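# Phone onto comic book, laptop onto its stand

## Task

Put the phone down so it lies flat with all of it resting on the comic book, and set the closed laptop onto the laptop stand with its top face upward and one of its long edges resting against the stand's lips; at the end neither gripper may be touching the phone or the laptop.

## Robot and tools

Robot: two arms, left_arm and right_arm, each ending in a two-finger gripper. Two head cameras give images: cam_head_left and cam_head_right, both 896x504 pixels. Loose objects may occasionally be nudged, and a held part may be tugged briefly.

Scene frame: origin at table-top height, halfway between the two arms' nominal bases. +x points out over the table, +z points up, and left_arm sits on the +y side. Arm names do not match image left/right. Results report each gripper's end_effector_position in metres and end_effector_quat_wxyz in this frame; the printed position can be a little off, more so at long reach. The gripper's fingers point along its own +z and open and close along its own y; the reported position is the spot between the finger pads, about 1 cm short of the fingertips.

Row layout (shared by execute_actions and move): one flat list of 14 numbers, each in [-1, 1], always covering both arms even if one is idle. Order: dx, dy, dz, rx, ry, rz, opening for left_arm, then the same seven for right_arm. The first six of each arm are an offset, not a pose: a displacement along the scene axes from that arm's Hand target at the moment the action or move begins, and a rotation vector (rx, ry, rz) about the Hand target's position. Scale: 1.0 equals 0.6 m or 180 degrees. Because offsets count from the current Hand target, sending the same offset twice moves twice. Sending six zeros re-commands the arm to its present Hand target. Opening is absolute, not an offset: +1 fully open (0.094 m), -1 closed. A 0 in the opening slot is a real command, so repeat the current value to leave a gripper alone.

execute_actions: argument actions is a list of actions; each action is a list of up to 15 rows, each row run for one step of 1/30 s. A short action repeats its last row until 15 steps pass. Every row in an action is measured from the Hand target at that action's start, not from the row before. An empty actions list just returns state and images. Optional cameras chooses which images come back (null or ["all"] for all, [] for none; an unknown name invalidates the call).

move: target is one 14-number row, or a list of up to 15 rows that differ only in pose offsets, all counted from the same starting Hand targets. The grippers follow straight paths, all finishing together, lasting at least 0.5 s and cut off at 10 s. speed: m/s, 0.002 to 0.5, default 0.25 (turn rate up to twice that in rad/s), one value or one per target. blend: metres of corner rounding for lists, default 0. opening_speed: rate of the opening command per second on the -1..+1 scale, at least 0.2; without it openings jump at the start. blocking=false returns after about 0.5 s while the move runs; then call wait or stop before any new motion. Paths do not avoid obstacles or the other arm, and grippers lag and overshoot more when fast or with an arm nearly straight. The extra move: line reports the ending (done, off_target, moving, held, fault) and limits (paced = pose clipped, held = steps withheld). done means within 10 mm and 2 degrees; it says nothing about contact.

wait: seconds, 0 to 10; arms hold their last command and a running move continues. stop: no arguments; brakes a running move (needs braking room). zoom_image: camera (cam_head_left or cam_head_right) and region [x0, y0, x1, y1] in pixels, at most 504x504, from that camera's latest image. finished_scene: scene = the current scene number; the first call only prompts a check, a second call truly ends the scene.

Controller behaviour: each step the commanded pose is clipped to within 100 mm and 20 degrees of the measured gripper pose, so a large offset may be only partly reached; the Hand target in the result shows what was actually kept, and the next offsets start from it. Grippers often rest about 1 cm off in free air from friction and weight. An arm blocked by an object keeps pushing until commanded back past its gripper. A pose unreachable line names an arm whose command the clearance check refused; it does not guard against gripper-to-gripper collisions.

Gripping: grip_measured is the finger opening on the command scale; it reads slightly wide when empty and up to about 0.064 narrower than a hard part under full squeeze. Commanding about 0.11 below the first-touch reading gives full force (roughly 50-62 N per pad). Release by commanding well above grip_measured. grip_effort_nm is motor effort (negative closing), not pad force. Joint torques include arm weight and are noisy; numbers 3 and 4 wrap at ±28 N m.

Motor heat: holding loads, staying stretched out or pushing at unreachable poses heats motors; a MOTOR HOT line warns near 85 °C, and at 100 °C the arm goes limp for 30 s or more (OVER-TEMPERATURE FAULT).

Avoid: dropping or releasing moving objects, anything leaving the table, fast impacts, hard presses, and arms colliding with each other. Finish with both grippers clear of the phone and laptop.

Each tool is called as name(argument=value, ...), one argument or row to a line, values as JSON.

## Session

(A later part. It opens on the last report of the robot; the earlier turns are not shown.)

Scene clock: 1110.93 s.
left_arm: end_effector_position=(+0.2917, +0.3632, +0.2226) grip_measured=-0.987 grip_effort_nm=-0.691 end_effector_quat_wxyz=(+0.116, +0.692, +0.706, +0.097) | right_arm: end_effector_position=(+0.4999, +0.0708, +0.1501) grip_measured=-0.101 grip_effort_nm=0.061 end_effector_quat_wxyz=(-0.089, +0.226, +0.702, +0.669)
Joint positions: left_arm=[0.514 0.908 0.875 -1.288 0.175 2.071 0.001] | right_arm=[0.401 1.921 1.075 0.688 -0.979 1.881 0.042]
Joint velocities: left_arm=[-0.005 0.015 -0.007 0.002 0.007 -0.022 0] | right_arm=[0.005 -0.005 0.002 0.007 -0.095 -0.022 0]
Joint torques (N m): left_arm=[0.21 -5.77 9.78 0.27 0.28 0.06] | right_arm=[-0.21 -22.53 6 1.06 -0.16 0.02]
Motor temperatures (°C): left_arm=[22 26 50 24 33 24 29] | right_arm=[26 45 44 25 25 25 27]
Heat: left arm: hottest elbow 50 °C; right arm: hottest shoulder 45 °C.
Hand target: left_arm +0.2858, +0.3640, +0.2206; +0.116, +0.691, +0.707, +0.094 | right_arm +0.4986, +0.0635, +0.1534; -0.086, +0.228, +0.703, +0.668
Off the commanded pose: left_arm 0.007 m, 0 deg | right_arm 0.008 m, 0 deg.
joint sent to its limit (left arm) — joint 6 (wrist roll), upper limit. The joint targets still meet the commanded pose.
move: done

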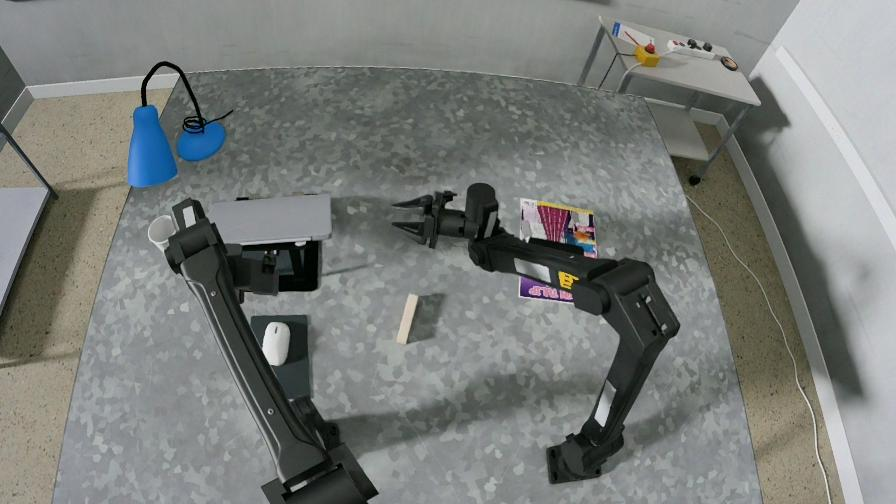

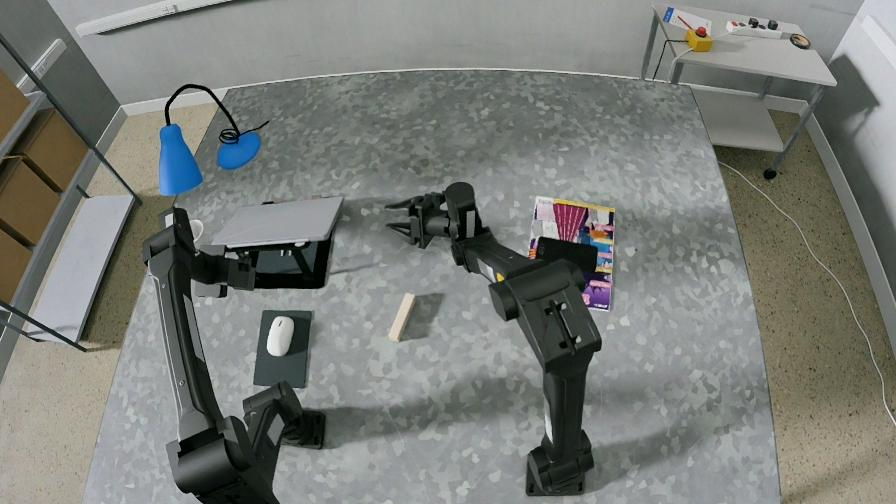

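move(
  target=[
    [0.08,0.08,-0.055,0,0,0,-1,0.0,0,0,0,0,0,-0.1],
    [0.2,0.08,-0.05,0,0,0,-1,0.0,0,0,0,0,0,-0.1],
  ],
  speed=[0.12,0.07],
)

zoom_image(
  camera="cam_head_left",
  region=[140, 180, 340, 300],
)

Scene clock: 1119.80 s.
left_arm: end_effector_position=(+0.3790, +0.4006, +0.1654) grip_measured=-0.987 grip_effort_nm=-0.691 end_effector_quat_wxyz=(+0.107, +0.690, +0.713, +0.062) | right_arm: end_effector_position=(+0.4999, +0.0708, +0.1501) grip_measured=-0.101 grip_effort_nm=0.056 end_effector_quat_wxyz=(-0.089, +0.226, +0.702, +0.669)
Joint positions: left_arm=[0.476 1.254 0.97 -1.103 0.168 2.028 0.001] | right_arm=[0.401 1.921 1.075 0.688 -0.979 1.881 0.042]
Joint velocities: left_arm=[0.005 -0.005 -0.007 -0.007 0.007 0.007 0] | right_arm=[-0.005 0.005 0.007 -0.012 -0.037 0.037 -0.001]
Joint torques (N m): left_arm=[-2.9 -9.17 16.5 0.96 0.02 -0.1] | right_arm=[-0.15 -22.48 6 1.06 -0.15 0.02]
Motor temperatures (°C): left_arm=[22 26 49 24 33 24 29] | right_arm=[26 45 43 25 25 24 27]
Heat: left arm: hottest elbow 49 °C; right arm: hottest shoulder 45 °C.
Hand target: left_arm +0.4061, +0.4098, +0.1904; +0.116, +0.691, +0.707, +0.094 | right_arm +0.4986, +0.0635, +0.1534; -0.086, +0.228, +0.703, +0.668
Off the commanded pose: left_arm 0.039 m, 4 deg | right_arm 0.008 m, 0 deg.
move: off_target (left_arm)

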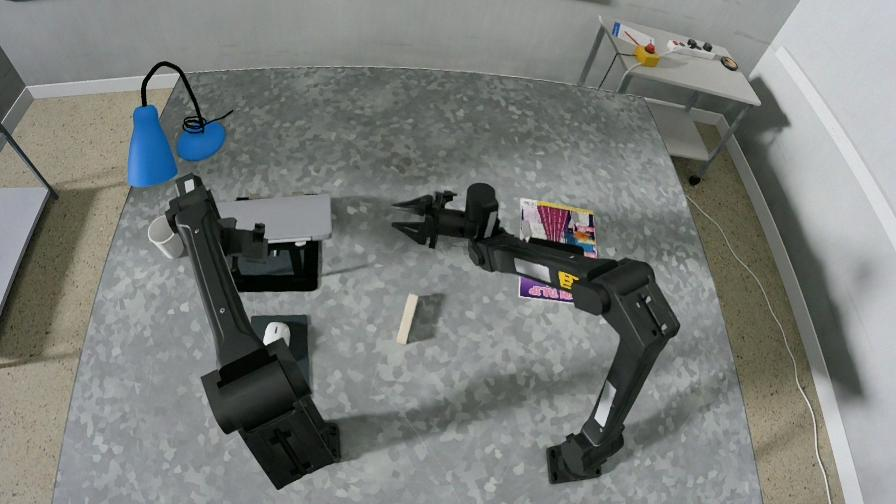

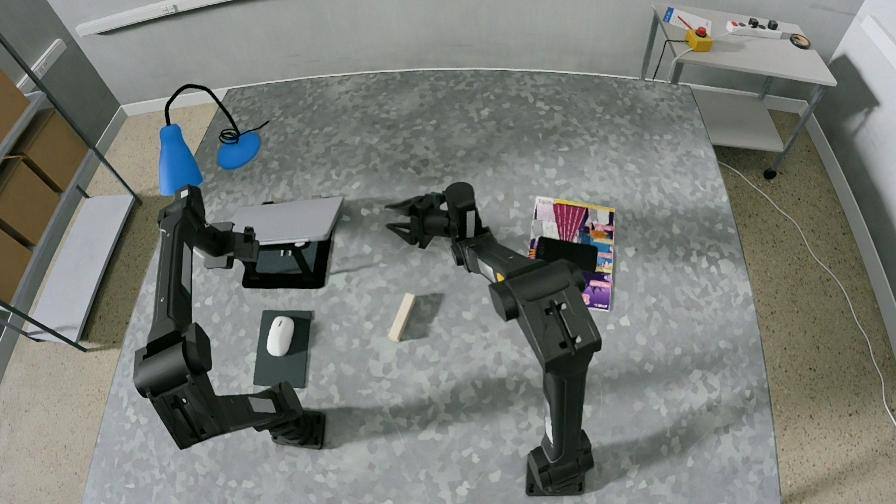

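Scaled by 2.520.

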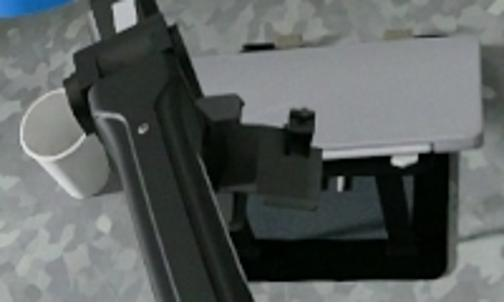

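move(
  target=[0.065,0,0.0,0,0,0,-1,0.0,0,0,0,0,0,-0.1],
  speed=0.05,
  cameras=["cam_head_left"],
)

zoom_image(
  camera="cam_head_left",
  region=[180, 180, 340, 300],
)

move(
  target=[0.017,0,0.0,0,0,0,-1,0.0,0,0,0,0,0,-0.1],
  speed=0.03,
  cameras=["cam_head_left"],
)

zoom_image(
  camera="cam_head_left",
  region=[180, 180, 340, 300],
)

Scene clock: 1124.13 s.
left_arm: end_effector_position=(+0.4169, +0.4016, +0.1657) grip_measured=-0.987 grip_effort_nm=-0.691 end_effector_quat_wxyz=(+0.106, +0.690, +0.713, +0.063) | right_arm: end_effector_position=(+0.4999, +0.0708, +0.1501) grip_measured=-0.101 grip_effort_nm=0.056 end_effector_quat_wxyz=(-0.089, +0.226, +0.702, +0.669)
Joint positions: left_arm=[0.429 1.343 1.052 -1.087 0.156 1.981 0.001] | right_arm=[0.401 1.921 1.075 0.688 -0.979 1.881 0.042]
Joint velocities: left_arm=[-0.005 -0.005 -0.002 0.037 0.066 0.037 0] | right_arm=[-0.015 -0.015 -0.002 -0.012 0.022 0.022 0]
Joint torques (N m): left_arm=[-3.31 -9.58 16.59 1.02 0.02 -0.09] | right_arm=[-0.21 -22.53 5.97 1.06 -0.15 0.03]
Motor temperatures (°C): left_arm=[22 26 50 24 33 24 29] | right_arm=[26 45 43 25 25 24 27]
Heat: left arm: hottest elbow 50 °C; right arm: hottest shoulder 45 °C.
Hand target: left_arm +0.4451, +0.4093, +0.1904; +0.116, +0.691, +0.707, +0.095 | right_arm +0.4986, +0.0635, +0.1534; -0.086, +0.228, +0.703, +0.668
Off the commanded pose: left_arm 0.038 m, 4 deg | right_arm 0.008 m, 0 deg.
move: off_target (left_arm)
Images, in order (width x height): cam_head_left 896x504.

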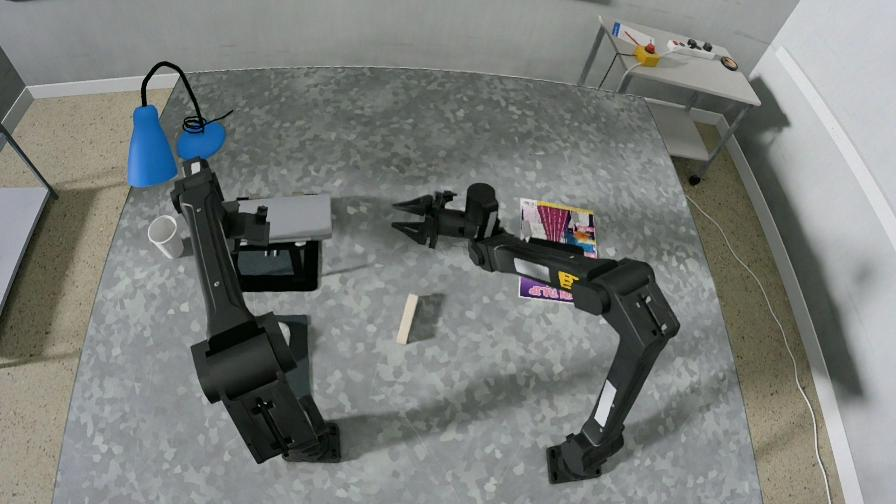

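Scaled by 3.150.

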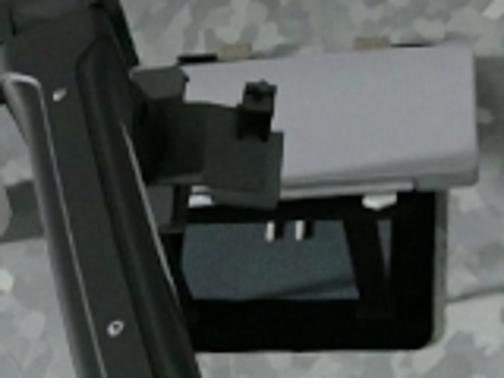

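Scene clock: 1125.03 s.
left_arm: end_effector_position=(+0.4270, +0.4020, +0.1667) grip_measured=-0.987 grip_effort_nm=-0.691 end_effector_quat_wxyz=(+0.106, +0.690, +0.713, +0.064) | right_arm: end_effector_position=(+0.4999, +0.0708, +0.1501) grip_measured=-0.101 grip_effort_nm=0.056 end_effector_quat_wxyz=(-0.089, +0.226, +0.702, +0.669)
Joint positions: left_arm=[0.418 1.366 1.076 -1.086 0.153 1.97 0.001] | right_arm=[0.401 1.921 1.075 0.688 -0.979 1.881 0.042]
Joint velocities: left_arm=[-0.015 -0.024 -0.007 -0.022 -0.066 0.081 0.001] | right_arm=[-0.005 0.005 0.007 0.002 -0.095 0.007 -0.001]
Joint torques (N m): left_arm=[-2.55 -10.64 16.32 0.91 0.01 -0.07] | right_arm=[-0.15 -22.42 5.98 1.06 -0.15 0.02]
Motor temperatures (°C): left_arm=[22 26 50 24 33 24 29] | right_arm=[26 45 43 25 25 24 27]
Heat: left arm: hottest elbow 50 °C; right arm: hottest shoulder 45 °C.
Hand target: left_arm +0.4554, +0.4091, +0.1904; +0.116, +0.691, +0.707, +0.095 | right_arm +0.4986, +0.0635, +0.1534; -0.086, +0.228, +0.703, +0.668
Off the commanded pose: left_arm 0.038 m, 4 deg | right_arm 0.008 m, 0 deg.
move: off_target (left_arm)
Images, in order (width x height): cam_head_left 896x504.

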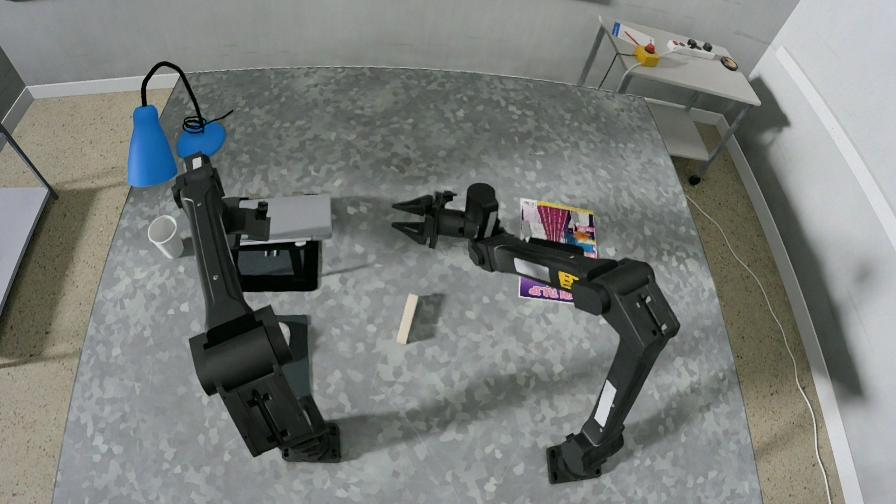

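Scaled by 3.150.

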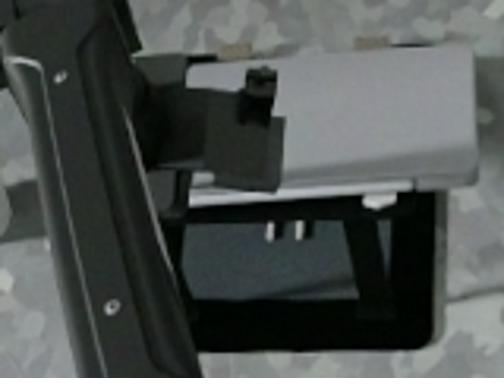

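move(
  target=[0.015,0,0.0,0,0,0,-1,0.0,0,0,0,0,0,-0.1],
  speed=0.03,
  cameras=["cam_head_left"],
)

zoom_image(
  camera="cam_head_left",
  region=[180, 180, 340, 300],
)

zoom_image(
  camera="cam_head_left",
  region=[225, 180, 345, 220],
)

Scene clock: 1129.67 s.
left_arm: end_effector_position=(+0.4358, +0.4021, +0.1659) grip_measured=-0.987 grip_effort_nm=-0.686 end_effector_quat_wxyz=(+0.105, +0.690, +0.713, +0.063) | right_arm: end_effector_position=(+0.4999, +0.0708, +0.1501) grip_measured=-0.101 grip_effort_nm=0.056 end_effector_quat_wxyz=(-0.089, +0.226, +0.702, +0.669)
Joint positions: left_arm=[0.409 1.388 1.096 -1.084 0.151 1.961 0.001] | right_arm=[0.401 1.921 1.075 0.688 -0.979 1.881 0.042]
Joint velocities: left_arm=[-0.005 0.005 0.002 -0.007 0.051 -0.051 0] | right_arm=[0.015 0.015 -0.007 -0.007 0.007 -0.007 -0.001]
Joint torques (N m): left_arm=[-2.49 -11.28 16.39 1.13 -0.03 -0.06] | right_arm=[-0.21 -22.48 5.98 1.07 -0.15 0.02]
Motor temperatures (°C): left_arm=[22 26 50 24 33 24 29] | right_arm=[26 45 43 25 25 24 27]
Heat: left arm: hottest elbow 50 °C; right arm: hottest shoulder 45 °C.
Hand target: left_arm +0.4644, +0.4089, +0.1905; +0.117, +0.691, +0.707, +0.095 | right_arm +0.4986, +0.0635, +0.1534; -0.086, +0.228, +0.703, +0.668
Off the commanded pose: left_arm 0.038 m, 4 deg | right_arm 0.008 m, 0 deg.
move: off_target (left_arm)
Images, in order (width x height): cam_head_left 896x504.

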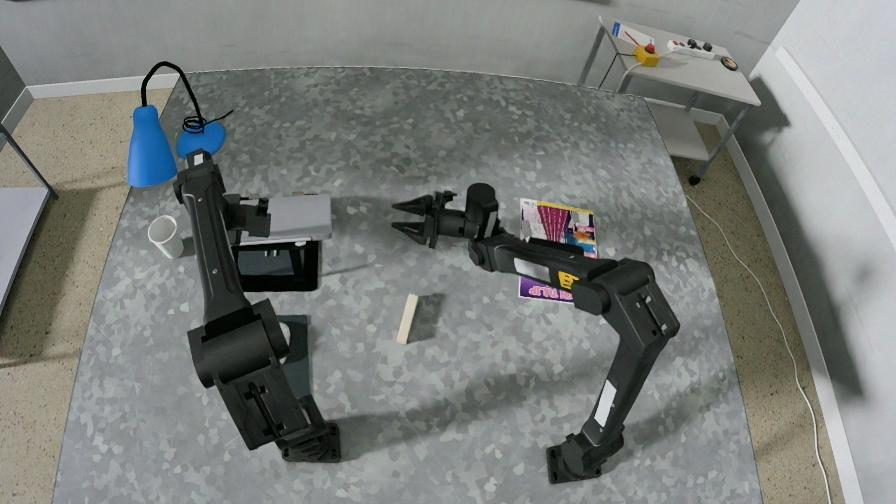

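Scaled by 3.150.

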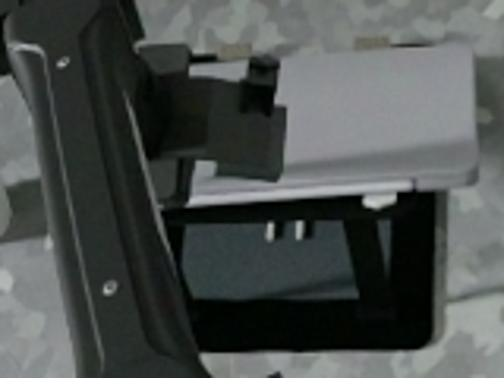

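Scaled by 4.200.

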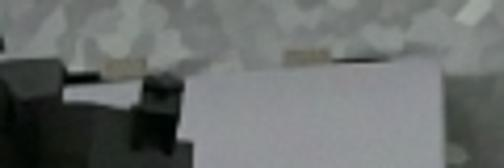

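move(
  target=[
    [-0.09,0,0.0,0,0,0,-1,0.0,0,0,0,0,0,-0.1],
    [-0.25,0,0.05,0,0,0,-1,0.0,0,0,0,0,0,-0.1],
  ],
  speed=[0.08,0.15],
)

zoom_image(
  camera="cam_head_left",
  region=[180, 180, 340, 300],
)

zoom_image(
  camera="cam_head_right",
  region=[190, 180, 350, 300],
)

Scene clock: 1139.33 s.
left_arm: end_effector_position=(+0.3224, +0.4096, +0.2219) grip_measured=-0.987 grip_effort_nm=-0.691 end_effector_quat_wxyz=(+0.107, +0.669, +0.729, +0.102) | right_arm: end_effector_position=(+0.4999, +0.0708, +0.1501) grip_measured=-0.101 grip_effort_nm=0.051 end_effector_quat_wxyz=(-0.089, +0.226, +0.702, +0.669)
Joint positions: left_arm=[0.579 1.052 0.96 -1.231 0.162 2.072 0.001] | right_arm=[0.401 1.921 1.075 0.688 -0.979 1.881 0.042]
Joint velocities: left_arm=[-0.015 -0.015 -0.007 -0.007 -0.037 0.022 0] | right_arm=[-0.015 0.005 0.002 0.002 0.037 0.022 0]
Joint torques (N m): left_arm=[-0.44 -8.23 9.48 0.21 0 0.13] | right_arm=[-0.15 -22.53 6 1.06 -0.15 0.02]
Motor temperatures (°C): left_arm=[22 26 50 24 32 24 29] | right_arm=[26 45 43 25 25 24 27]
Heat: left arm: hottest elbow 50 °C; right arm: hottest shoulder 45 °C.
Hand target: left_arm +0.3144, +0.4116, +0.2206; +0.116, +0.691, +0.707, +0.094 | right_arm +0.4986, +0.0635, +0.1534; -0.086, +0.228, +0.703, +0.668
Off the commanded pose: left_arm 0.008 m, 4 deg | right_arm 0.008 m, 0 deg.
joint sent to its limit (left arm) — joint 6 (wrist roll), upper limit. The joint targets are off in orientation, not in position.
move: off_target (left_arm)

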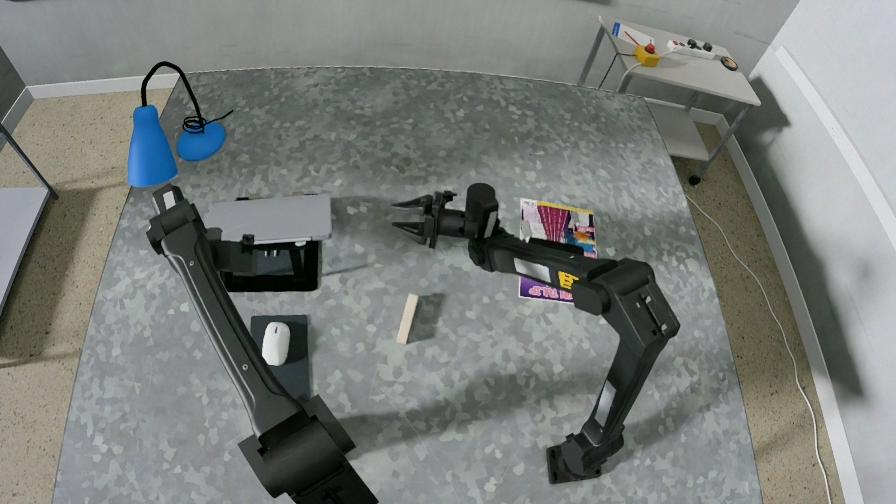

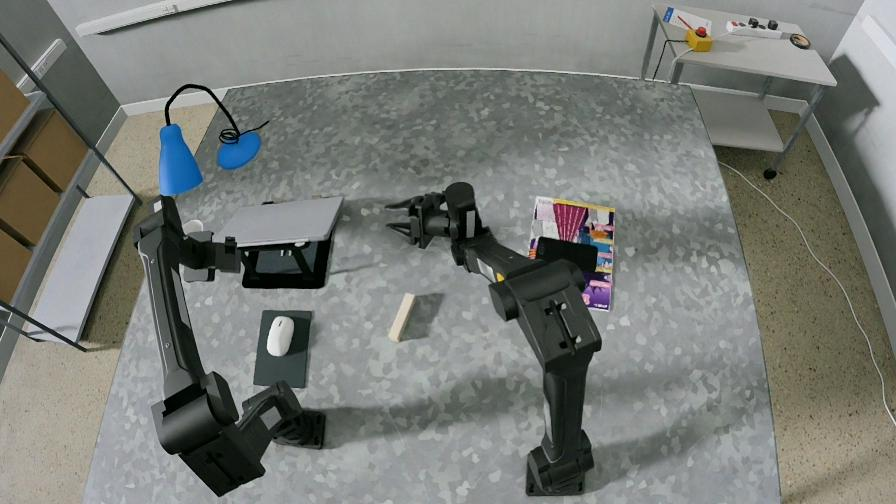

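Scaled by 3.150.

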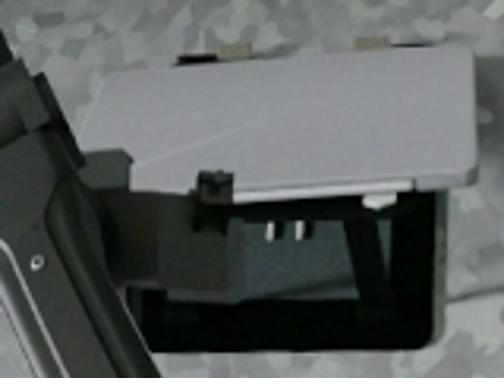

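Scaled by 3.150.

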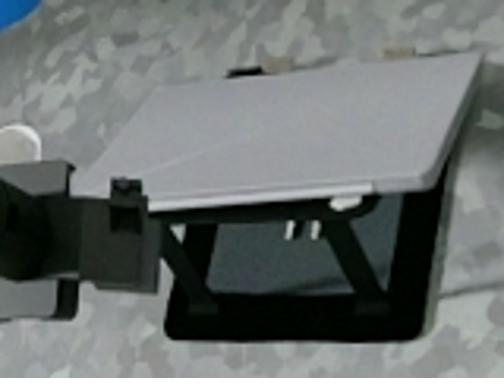

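move(
  target=[
    [0.05,0,-0.09,0,0,0,-1,0.0,0,0,0,0,0,-0.1],
    [0.16,0,-0.085,0,0,0,-1,0.0,0,0,0,0,0,-0.1],
  ],
  speed=[0.12,0.07],
  cameras=["cam_head_left"],
)

zoom_image(
  camera="cam_head_left",
  region=[180, 180, 340, 300],
)

move(
  target=[0.02,0,0.0,0,0,0,-1,0.0,0,0,0,0,0,-0.1],
  speed=0.03,
  cameras=["cam_head_left"],
)

zoom_image(
  camera="cam_head_left",
  region=[180, 180, 340, 300],
)

Scene clock: 1146.07 s.
left_arm: end_effector_position=(+0.3825, +0.4003, +0.1461) grip_measured=-0.987 grip_effort_nm=-0.691 end_effector_quat_wxyz=(+0.107, +0.690, +0.713, +0.064) | right_arm: end_effector_position=(+0.4999, +0.0708, +0.1501) grip_measured=-0.101 grip_effort_nm=0.056 end_effector_quat_wxyz=(-0.089, +0.226, +0.702, +0.669)
Joint positions: left_arm=[0.47 1.277 0.937 -1.043 0.166 2.022 0.001] | right_arm=[0.401 1.921 1.075 0.688 -0.979 1.881 0.042]
Joint velocities: left_arm=[-0.005 0.005 -0.022 -0.007 0.066 -0.022 -0.001] | right_arm=[-0.015 -0.015 -0.017 0.012 0.022 -0.081 0]
Joint torques (N m): left_arm=[-2.43 -9 15.92 0.83 0.05 -0.09] | right_arm=[-0.15 -22.48 5.97 1.09 -0.15 0.02]
Motor temperatures (°C): left_arm=[22 26 49 24 32 24 29] | right_arm=[26 45 42 25 25 24 27]
Heat: left arm: hottest elbow 49 °C; right arm: hottest shoulder 45 °C.
Hand target: left_arm +0.4101, +0.4096, +0.1697; +0.116, +0.691, +0.707, +0.094 | right_arm +0.4986, +0.0635, +0.1534; -0.086, +0.228, +0.703, +0.668
Off the commanded pose: left_arm 0.038 m, 4 deg | right_arm 0.008 m, 0 deg.
move: off_target (left_arm)
Images, in order (width x height): cam_head_left 896x504.

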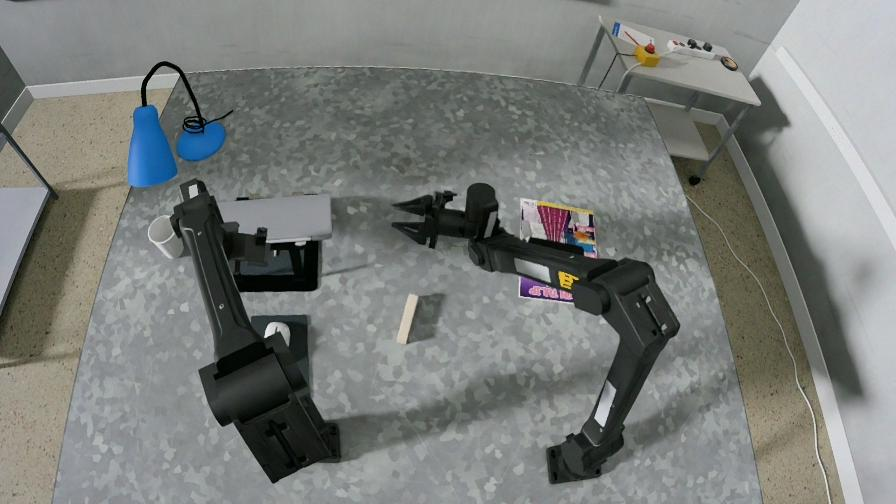

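Scaled by 3.150.

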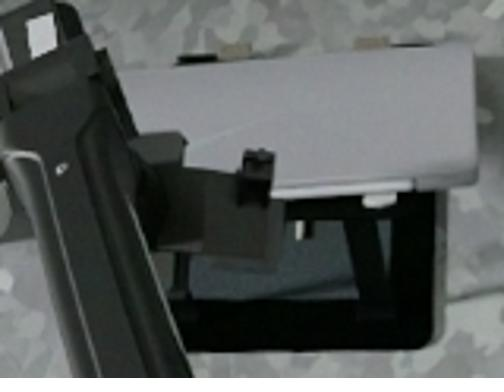

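Scene clock: 1146.97 s.
left_arm: end_effector_position=(+0.3937, +0.4004, +0.1458) grip_measured=-0.987 grip_effort_nm=-0.691 end_effector_quat_wxyz=(+0.107, +0.690, +0.713, +0.063) | right_arm: end_effector_position=(+0.4999, +0.0708, +0.1501) grip_measured=-0.101 grip_effort_nm=0.056 end_effector_quat_wxyz=(-0.089, +0.226, +0.702, +0.669)
Joint positions: left_arm=[0.455 1.305 0.961 -1.039 0.163 2.007 0.001] | right_arm=[0.401 1.921 1.075 0.688 -0.979 1.881 0.042]
Joint velocities: left_arm=[-0.015 -0.015 0.002 0.017 -0.007 -0.037 0.001] | right_arm=[-0.005 -0.015 0.012 -0.002 -0.022 0.066 0]
Joint torques (N m): left_arm=[-2.49 -9.23 16.05 0.98 0.04 -0.11] | right_arm=[-0.09 -22.53 5.97 1.05 -0.15 0.02]
Motor temperatures (°C): left_arm=[22 26 49 24 32 24 29] | right_arm=[26 45 42 25 25 24 27]
Heat: left arm: hottest elbow 49 °C; right arm: hottest shoulder 45 °C.
Hand target: left_arm +0.4223, +0.4093, +0.1697; +0.116, +0.691, +0.707, +0.094 | right_arm +0.4986, +0.0635, +0.1534; -0.086, +0.228, +0.703, +0.668
Off the commanded pose: left_arm 0.038 m, 4 deg | right_arm 0.008 m, 0 deg.
move: off_target (left_arm)
Images, in order (width x height): cam_head_left 896x504.

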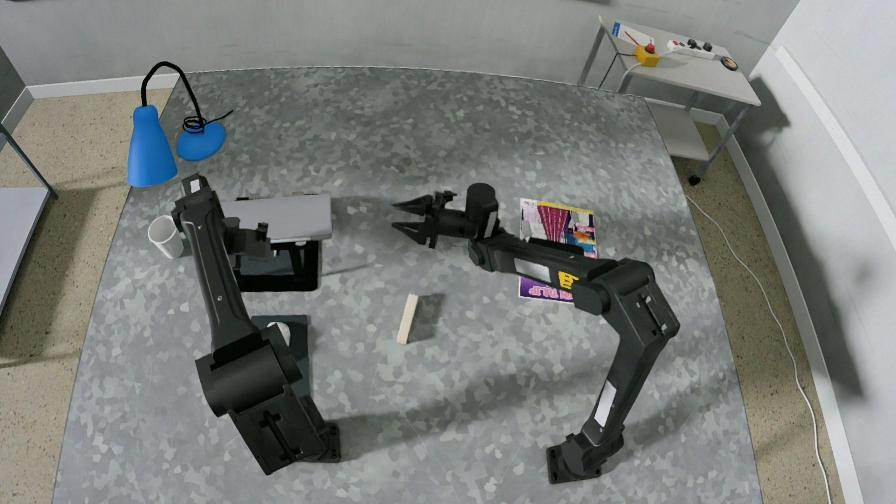

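Scaled by 3.150.

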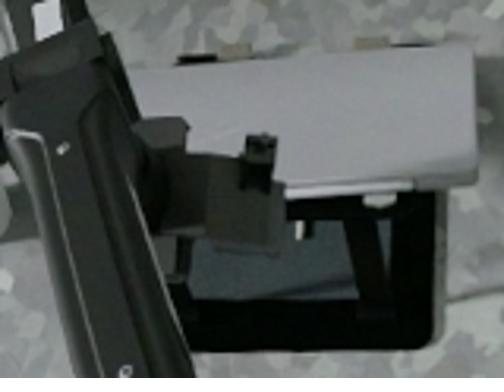

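move(
  target=[0.025,0,0,0,0,0,-1,0,0,0,0,0,0,-0.1],
  speed=0.03,
  cameras=["cam_head_left"],
)

zoom_image(
  camera="cam_head_left",
  region=[180, 180, 340, 300],
)

Scene clock: 1158.60 s.
left_arm: end_effector_position=(+0.4012, +0.4009, +0.1414) grip_measured=-0.987 grip_effort_nm=-0.686 end_effector_quat_wxyz=(+0.102, +0.687, +0.717, +0.058) | right_arm: end_effector_position=(+0.4999, +0.0708, +0.1501) grip_measured=-0.101 grip_effort_nm=0.056 end_effector_quat_wxyz=(-0.089, +0.226, +0.702, +0.669)
Joint positions: left_arm=[0.444 1.335 0.978 -1.037 0.154 1.987 0.001] | right_arm=[0.401 1.921 1.075 0.688 -0.979 1.881 0.042]
Joint velocities: left_arm=[0.005 0.005 -0.007 0.007 -0.007 0.051 0] | right_arm=[-0.015 -0.005 -0.012 0.007 -0.066 0.007 0.001]
Joint torques (N m): left_arm=[-2.9 -10.34 17.44 0.91 0.2 -0.07] | right_arm=[-0.21 -22.42 5.97 1.07 -0.15 0.02]
Motor temperatures (°C): left_arm=[22 26 49 24 32 24 29] | right_arm=[26 45 42 25 25 24 26]
Heat: left arm: hottest elbow 49 °C; right arm: hottest shoulder 45 °C.
Hand target: left_arm +0.4373, +0.4092, +0.1697; +0.116, +0.691, +0.707, +0.095 | right_arm +0.4986, +0.0635, +0.1534; -0.086, +0.228, +0.703, +0.668
Off the commanded pose: left_arm 0.047 m, 5 deg | right_arm 0.008 m, 0 deg.
move: off_target (left_arm)
Images, in order (width x height): cam_head_left 896x504.

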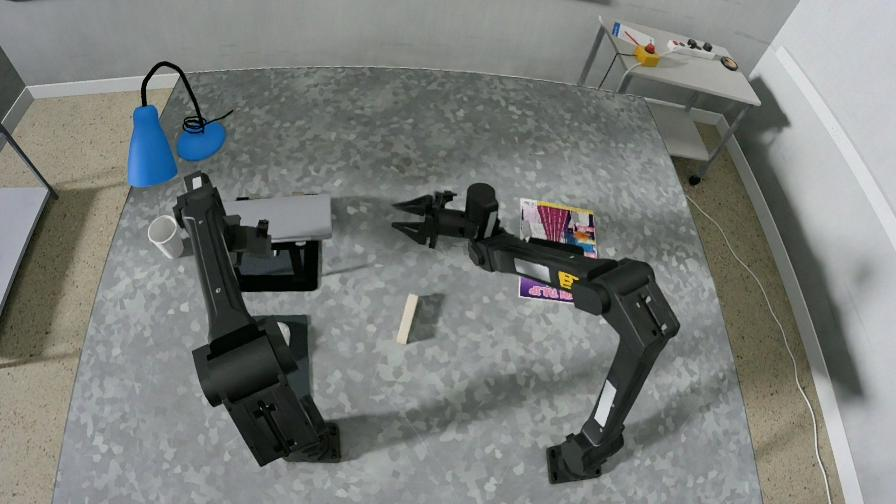

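Scaled by 3.150.

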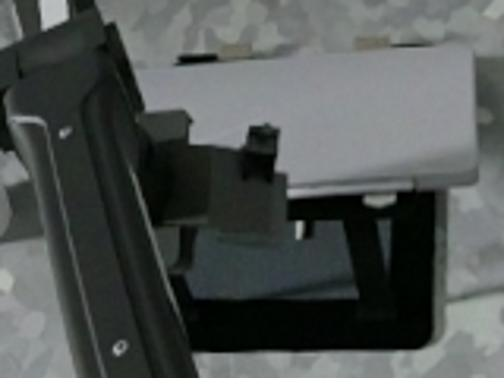

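move(
  target=[0.025,0,0,0,0,0,-1,0,0,0,0,0,0,-0.1],
  speed=0.03,
  cameras=["cam_head_left"],
)

zoom_image(
  camera="cam_head_left",
  region=[180, 180, 340, 300],
)

Scene clock: 1161.63 s.
left_arm: end_effector_position=(+0.4025, +0.4007, +0.1373) grip_measured=-0.987 grip_effort_nm=-0.681 end_effector_quat_wxyz=(+0.094, +0.683, +0.723, +0.047) | right_arm: end_effector_position=(+0.4999, +0.0708, +0.1501) grip_measured=-0.101 grip_effort_nm=0.051 end_effector_quat_wxyz=(-0.089, +0.226, +0.702, +0.669)
Joint positions: left_arm=[0.438 1.355 0.99 -1.051 0.144 1.97 0.001] | right_arm=[0.401 1.921 1.075 0.688 -0.979 1.881 0.042]
Joint velocities: left_arm=[0.015 0.015 -0.012 -0.007 0.051 -0.051 -0.001] | right_arm=[0.005 0.015 -0.002 0.012 -0.066 -0.007 -0.001]
Joint torques (N m): left_arm=[-2.96 -9.58 18.97 1.66 0.43 -0.1] | right_arm=[-0.15 -22.48 5.96 1.09 -0.15 0.02]
Motor temperatures (°C): left_arm=[22 26 49 24 32 24 29] | right_arm=[26 45 42 25 25 24 26]
Heat: left arm: hottest elbow 49 °C; right arm: hottest shoulder 45 °C.
Hand target: left_arm +0.4523, +0.4089, +0.1697; +0.117, +0.691, +0.707, +0.095 | right_arm +0.4986, +0.0635, +0.1534; -0.086, +0.228, +0.703, +0.668
Off the commanded pose: left_arm 0.060 m, 6 deg | right_arm 0.008 m, 0 deg.
move: off_target (left_arm)
Images, in order (width x height): cam_head_left 896x504.

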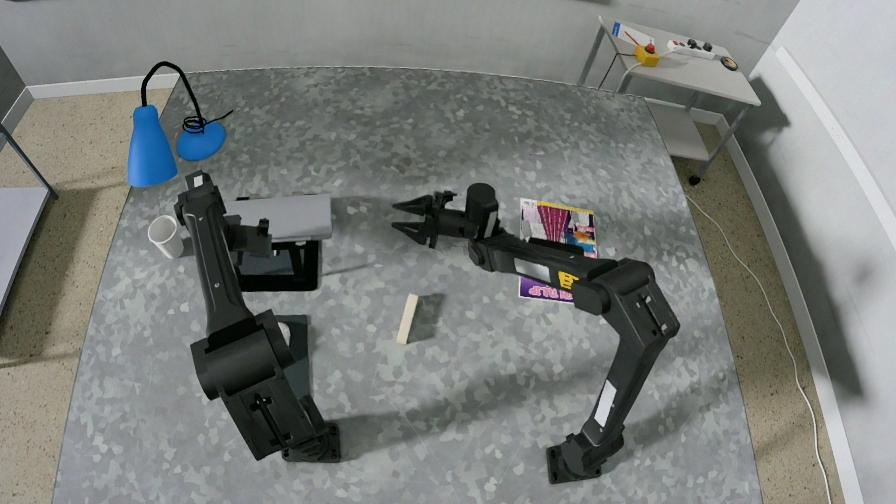

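Scaled by 3.150.

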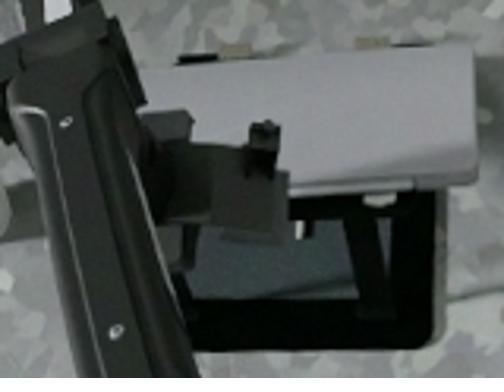

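move(
  target=[0.03,0,0.01,0,0,0,-1,0,0,0,0,0,0,-0.1],
  speed=0.03,
  cameras=["cam_head_left"],
)

zoom_image(
  camera="cam_head_left",
  region=[180, 180, 340, 300],
)

Scene clock: 1165.33 s.
left_arm: end_effector_position=(+0.4165, +0.4014, +0.1379) grip_measured=-0.987 grip_effort_nm=-0.681 end_effector_quat_wxyz=(+0.089, +0.686, +0.721, +0.041) | right_arm: end_effector_position=(+0.4999, +0.0708, +0.1501) grip_measured=-0.101 grip_effort_nm=0.056 end_effector_quat_wxyz=(-0.089, +0.226, +0.702, +0.669)
Joint positions: left_arm=[0.422 1.398 1.035 -1.068 0.138 1.96 0.001] | right_arm=[0.401 1.921 1.075 0.688 -0.979 1.881 0.042]
Joint velocities: left_arm=[-0.005 -0.005 0.017 -0.007 0.007 0.037 0] | right_arm=[-0.005 -0.005 -0.012 -0.007 -0.037 -0.007 0]
Joint torques (N m): left_arm=[-4.25 -10.7 19.56 1.76 0.52 -0.15] | right_arm=[-0.15 -22.53 6.01 1.05 -0.15 0.02]
Motor temperatures (°C): left_arm=[22 26 49 24 32 24 29] | right_arm=[26 45 42 25 25 24 26]
Heat: left arm: hottest elbow 49 °C; right arm: hottest shoulder 45 °C.
Hand target: left_arm +0.4704, +0.4088, +0.1756; +0.117, +0.691, +0.707, +0.095 | right_arm +0.4986, +0.0635, +0.1534; -0.086, +0.228, +0.703, +0.668
Off the commanded pose: left_arm 0.066 m, 7 deg | right_arm 0.008 m, 0 deg.
move: off_target (left_arm)
Images, in order (width x height): cam_head_left 896x504.

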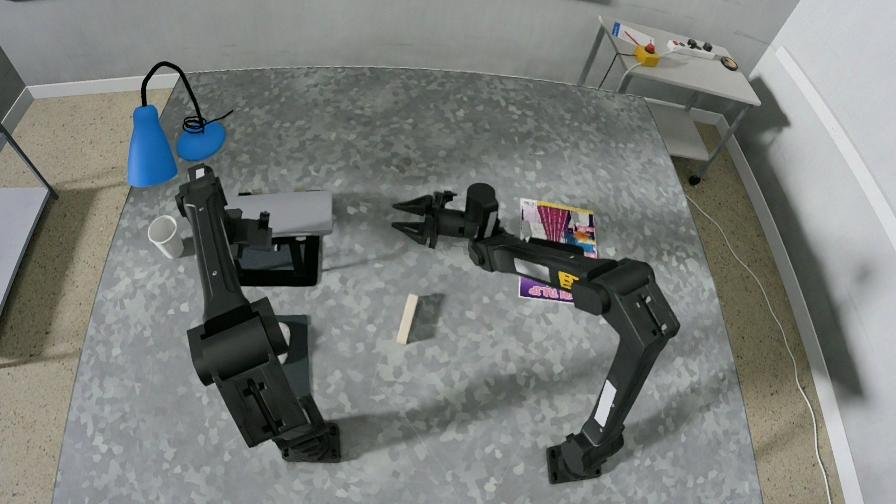

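Scaled by 3.150.

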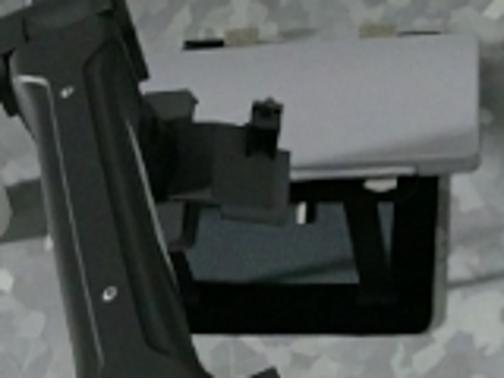

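move(
  target=[
    [-0.09,0,0,0,0,0,-1,0,0,0,0,0,0,-0.1],
    [-0.3,0,0,0,0,0,-1,0,0,0,0,0,0,-0.1],
  ],
  speed=0.08,
)

zoom_image(
  camera="cam_head_left",
  region=[180, 180, 340, 300],
)

zoom_image(
  camera="cam_head_right",
  region=[180, 160, 340, 280],
)

Scene clock: 1172.37 s.
left_arm: end_effector_position=(+0.2981, +0.4098, +0.1761) grip_measured=-0.987 grip_effort_nm=-0.681 end_effector_quat_wxyz=(+0.096, +0.655, +0.742, +0.103) | right_arm: end_effector_position=(+0.4999, +0.0708, +0.1501) grip_measured=-0.101 grip_effort_nm=0.056 end_effector_quat_wxyz=(-0.089, +0.226, +0.702, +0.669)
Joint positions: left_arm=[0.615 1.014 0.817 -1.13 0.146 2.072 0.001] | right_arm=[0.401 1.921 1.075 0.688 -0.979 1.881 0.042]
Joint velocities: left_arm=[-0.015 -0.005 0.002 -0.017 0.066 -0.007 0.001] | right_arm=[-0.005 -0.005 -0.002 0.007 0.081 0.037 0]
Joint torques (N m): left_arm=[-0.38 -7.53 9.69 0.38 -0.01 0.07] | right_arm=[-0.21 -22.48 6 1.05 -0.15 0.03]
Motor temperatures (°C): left_arm=[22 26 49 24 32 24 29] | right_arm=[26 45 42 25 25 24 26]
Heat: left arm: hottest elbow 49 °C; right arm: hottest shoulder 45 °C.
Hand target: left_arm +0.2902, +0.4114, +0.1758; +0.116, +0.691, +0.707, +0.094 | right_arm +0.4986, +0.0635, +0.1534; -0.086, +0.228, +0.703, +0.668
Off the commanded pose: left_arm 0.008 m, 6 deg | right_arm 0.008 m, 0 deg.
joint sent to its limit (left arm) — joint 6 (wrist roll), upper limit. The joint targets are off in orientation, not in position.
move: off_target (left_arm)

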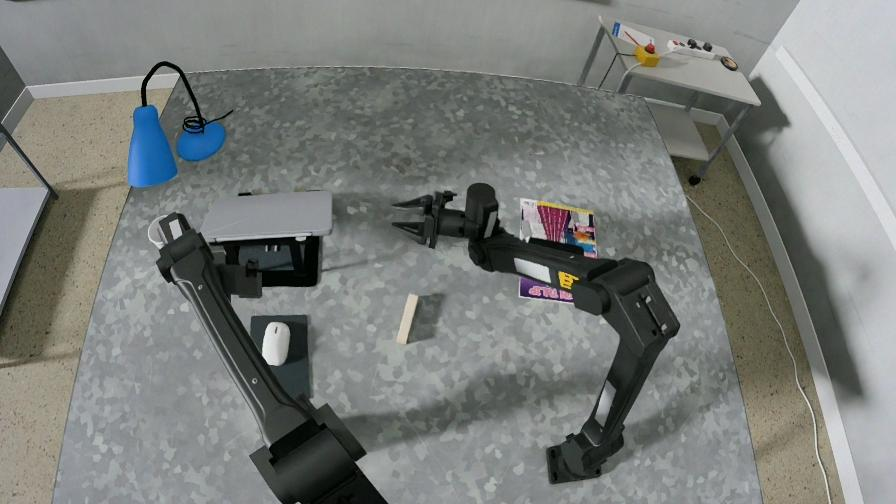

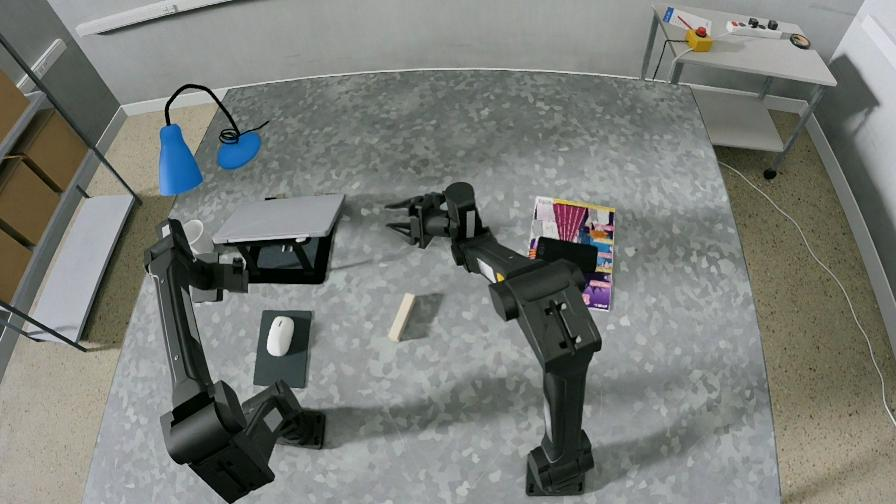

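Scaled by 3.150.

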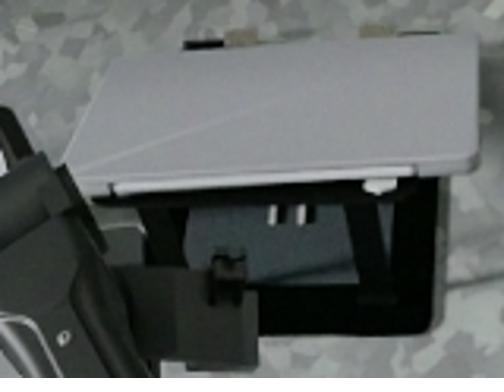

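Scaled by 3.150.

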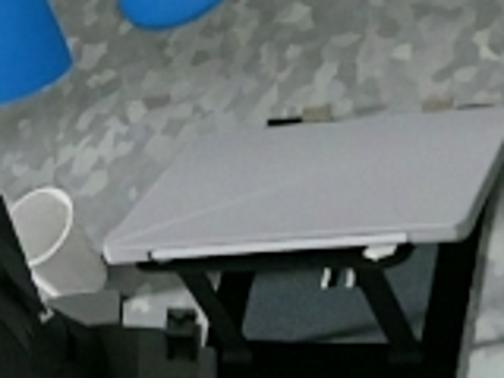

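zoom_image(
  camera="cam_head_left",
  region=[230, 184, 290, 214],
)

zoom_image(
  camera="cam_head_left",
  region=[280, 184, 340, 214],
)

zoom_image(
  camera="cam_head_right",
  region=[256, 186, 356, 236],
)

Scaled by 8.400.

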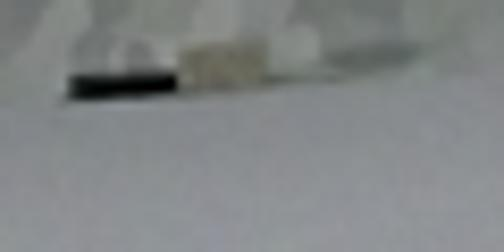

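Scaled by 8.400.

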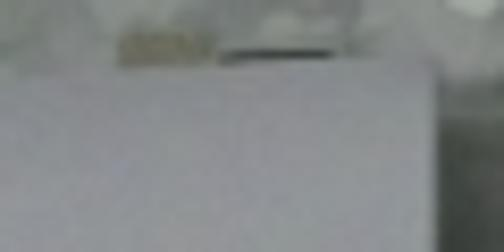

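Scaled by 5.040.

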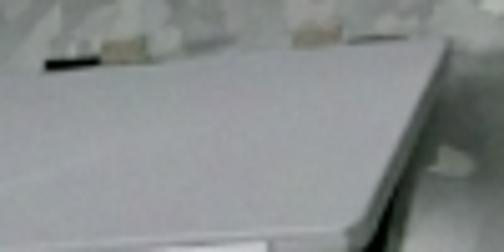

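zoom_image(
  camera="cam_head_left",
  region=[200, 220, 340, 300],
)

zoom_image(
  camera="cam_head_right",
  region=[215, 220, 355, 300],
)

Scaled by 3.600.

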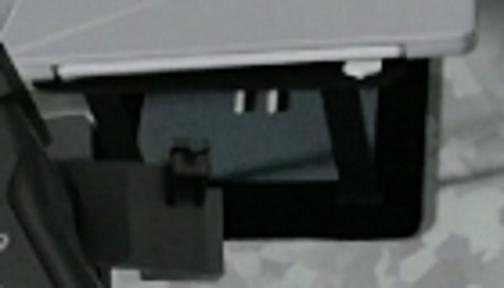

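Scaled by 3.600.

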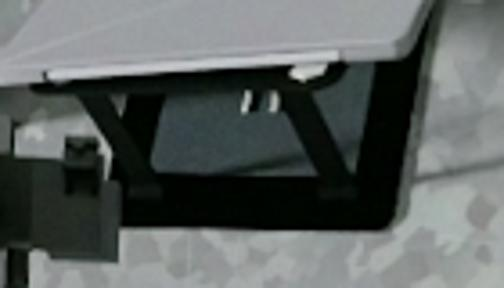

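move(
  target=[
    [0.02,0.095,0,0,0,0,-1,0,0,0,0,0,0,-0.1],
    [0.2,0.095,0.0,0,0,0,-1,0,0,0,0,0,0,-0.1],
  ],
  speed=0.08,
)

zoom_image(
  camera="cam_head_left",
  region=[180, 180, 340, 300],
)

zoom_image(
  camera="cam_head_right",
  region=[160, 180, 320, 300],
)

Scene clock: 1198.53 s.
left_arm: end_effector_position=(+0.3839, +0.4546, +0.1516) grip_measured=-0.987 grip_effort_nm=-0.681 end_effector_quat_wxyz=(+0.100, +0.667, +0.735, +0.066) | right_arm: end_effector_position=(+0.4999, +0.0708, +0.1501) grip_measured=-0.101 grip_effort_nm=0.051 end_effector_quat_wxyz=(-0.089, +0.226, +0.702, +0.669)
Joint positions: left_arm=[0.585 1.351 1.022 -1.067 0.166 2.072 0.001] | right_arm=[0.401 1.921 1.075 0.688 -0.979 1.881 0.042]
Joint velocities: left_arm=[-0.005 -0.015 0.017 0.007 0.051 0.007 -0.001] | right_arm=[-0.024 -0.015 0.002 0.007 0.037 -0.066 0]
Joint torques (N m): left_arm=[-2.49 -10.58 16.25 0.88 0.25 0.09] | right_arm=[-0.15 -22.42 5.98 1.06 -0.15 0.02]
Motor temperatures (°C): left_arm=[22 26 48 24 31 24 29] | right_arm=[26 45 42 25 25 24 26]
Heat: left arm: hottest elbow 48 °C; right arm: hottest shoulder 45 °C.
Hand target: left_arm +0.4109, +0.4666, +0.1756; +0.116, +0.691, +0.707, +0.094 | right_arm +0.4986, +0.0635, +0.1534; -0.086, +0.228, +0.703, +0.668
Off the commanded pose: left_arm 0.038 m, 6 deg | right_arm 0.008 m, 0 deg.
joint sent to its limit (left arm) — joint 6 (wrist roll), upper limit. The joint targets are off in position and orientation.
move: off_target (left_arm)

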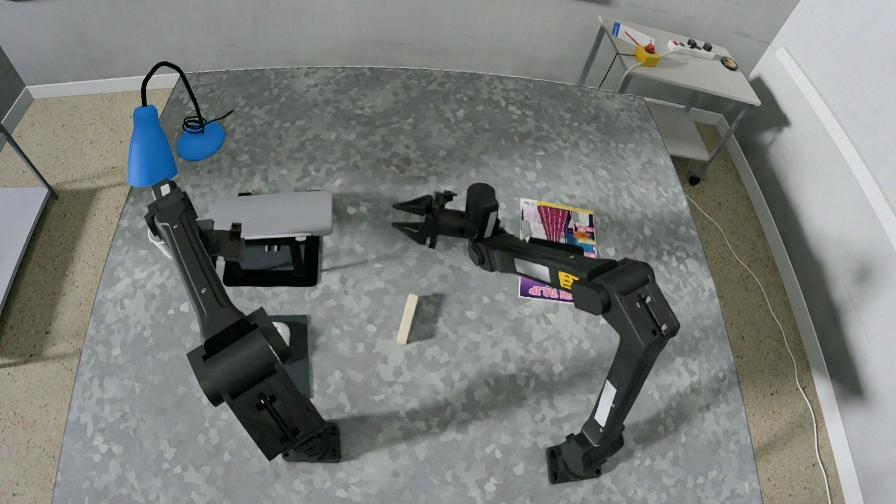

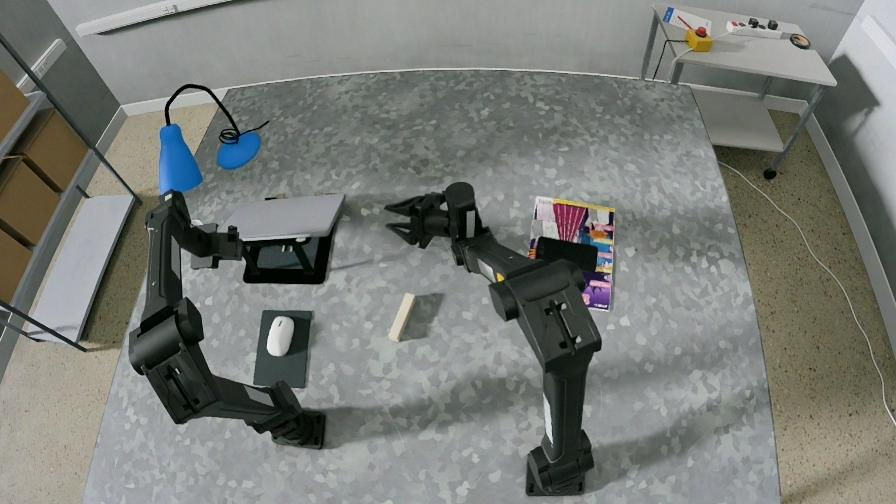

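Scaled by 3.150.

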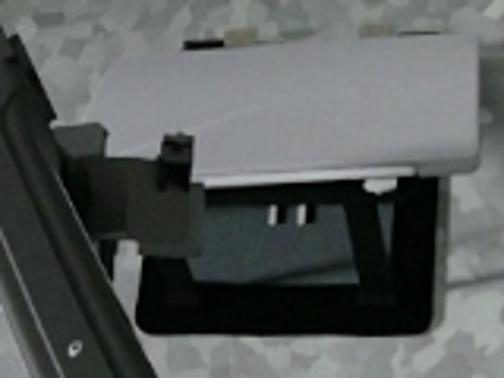

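Scaled by 3.150.

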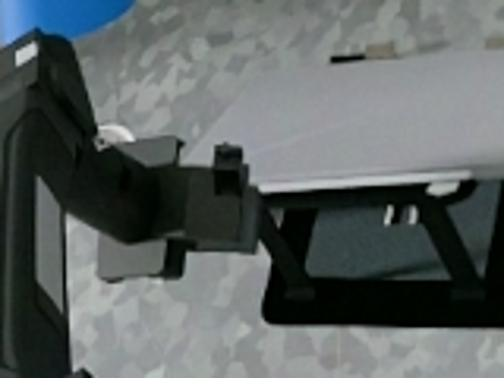

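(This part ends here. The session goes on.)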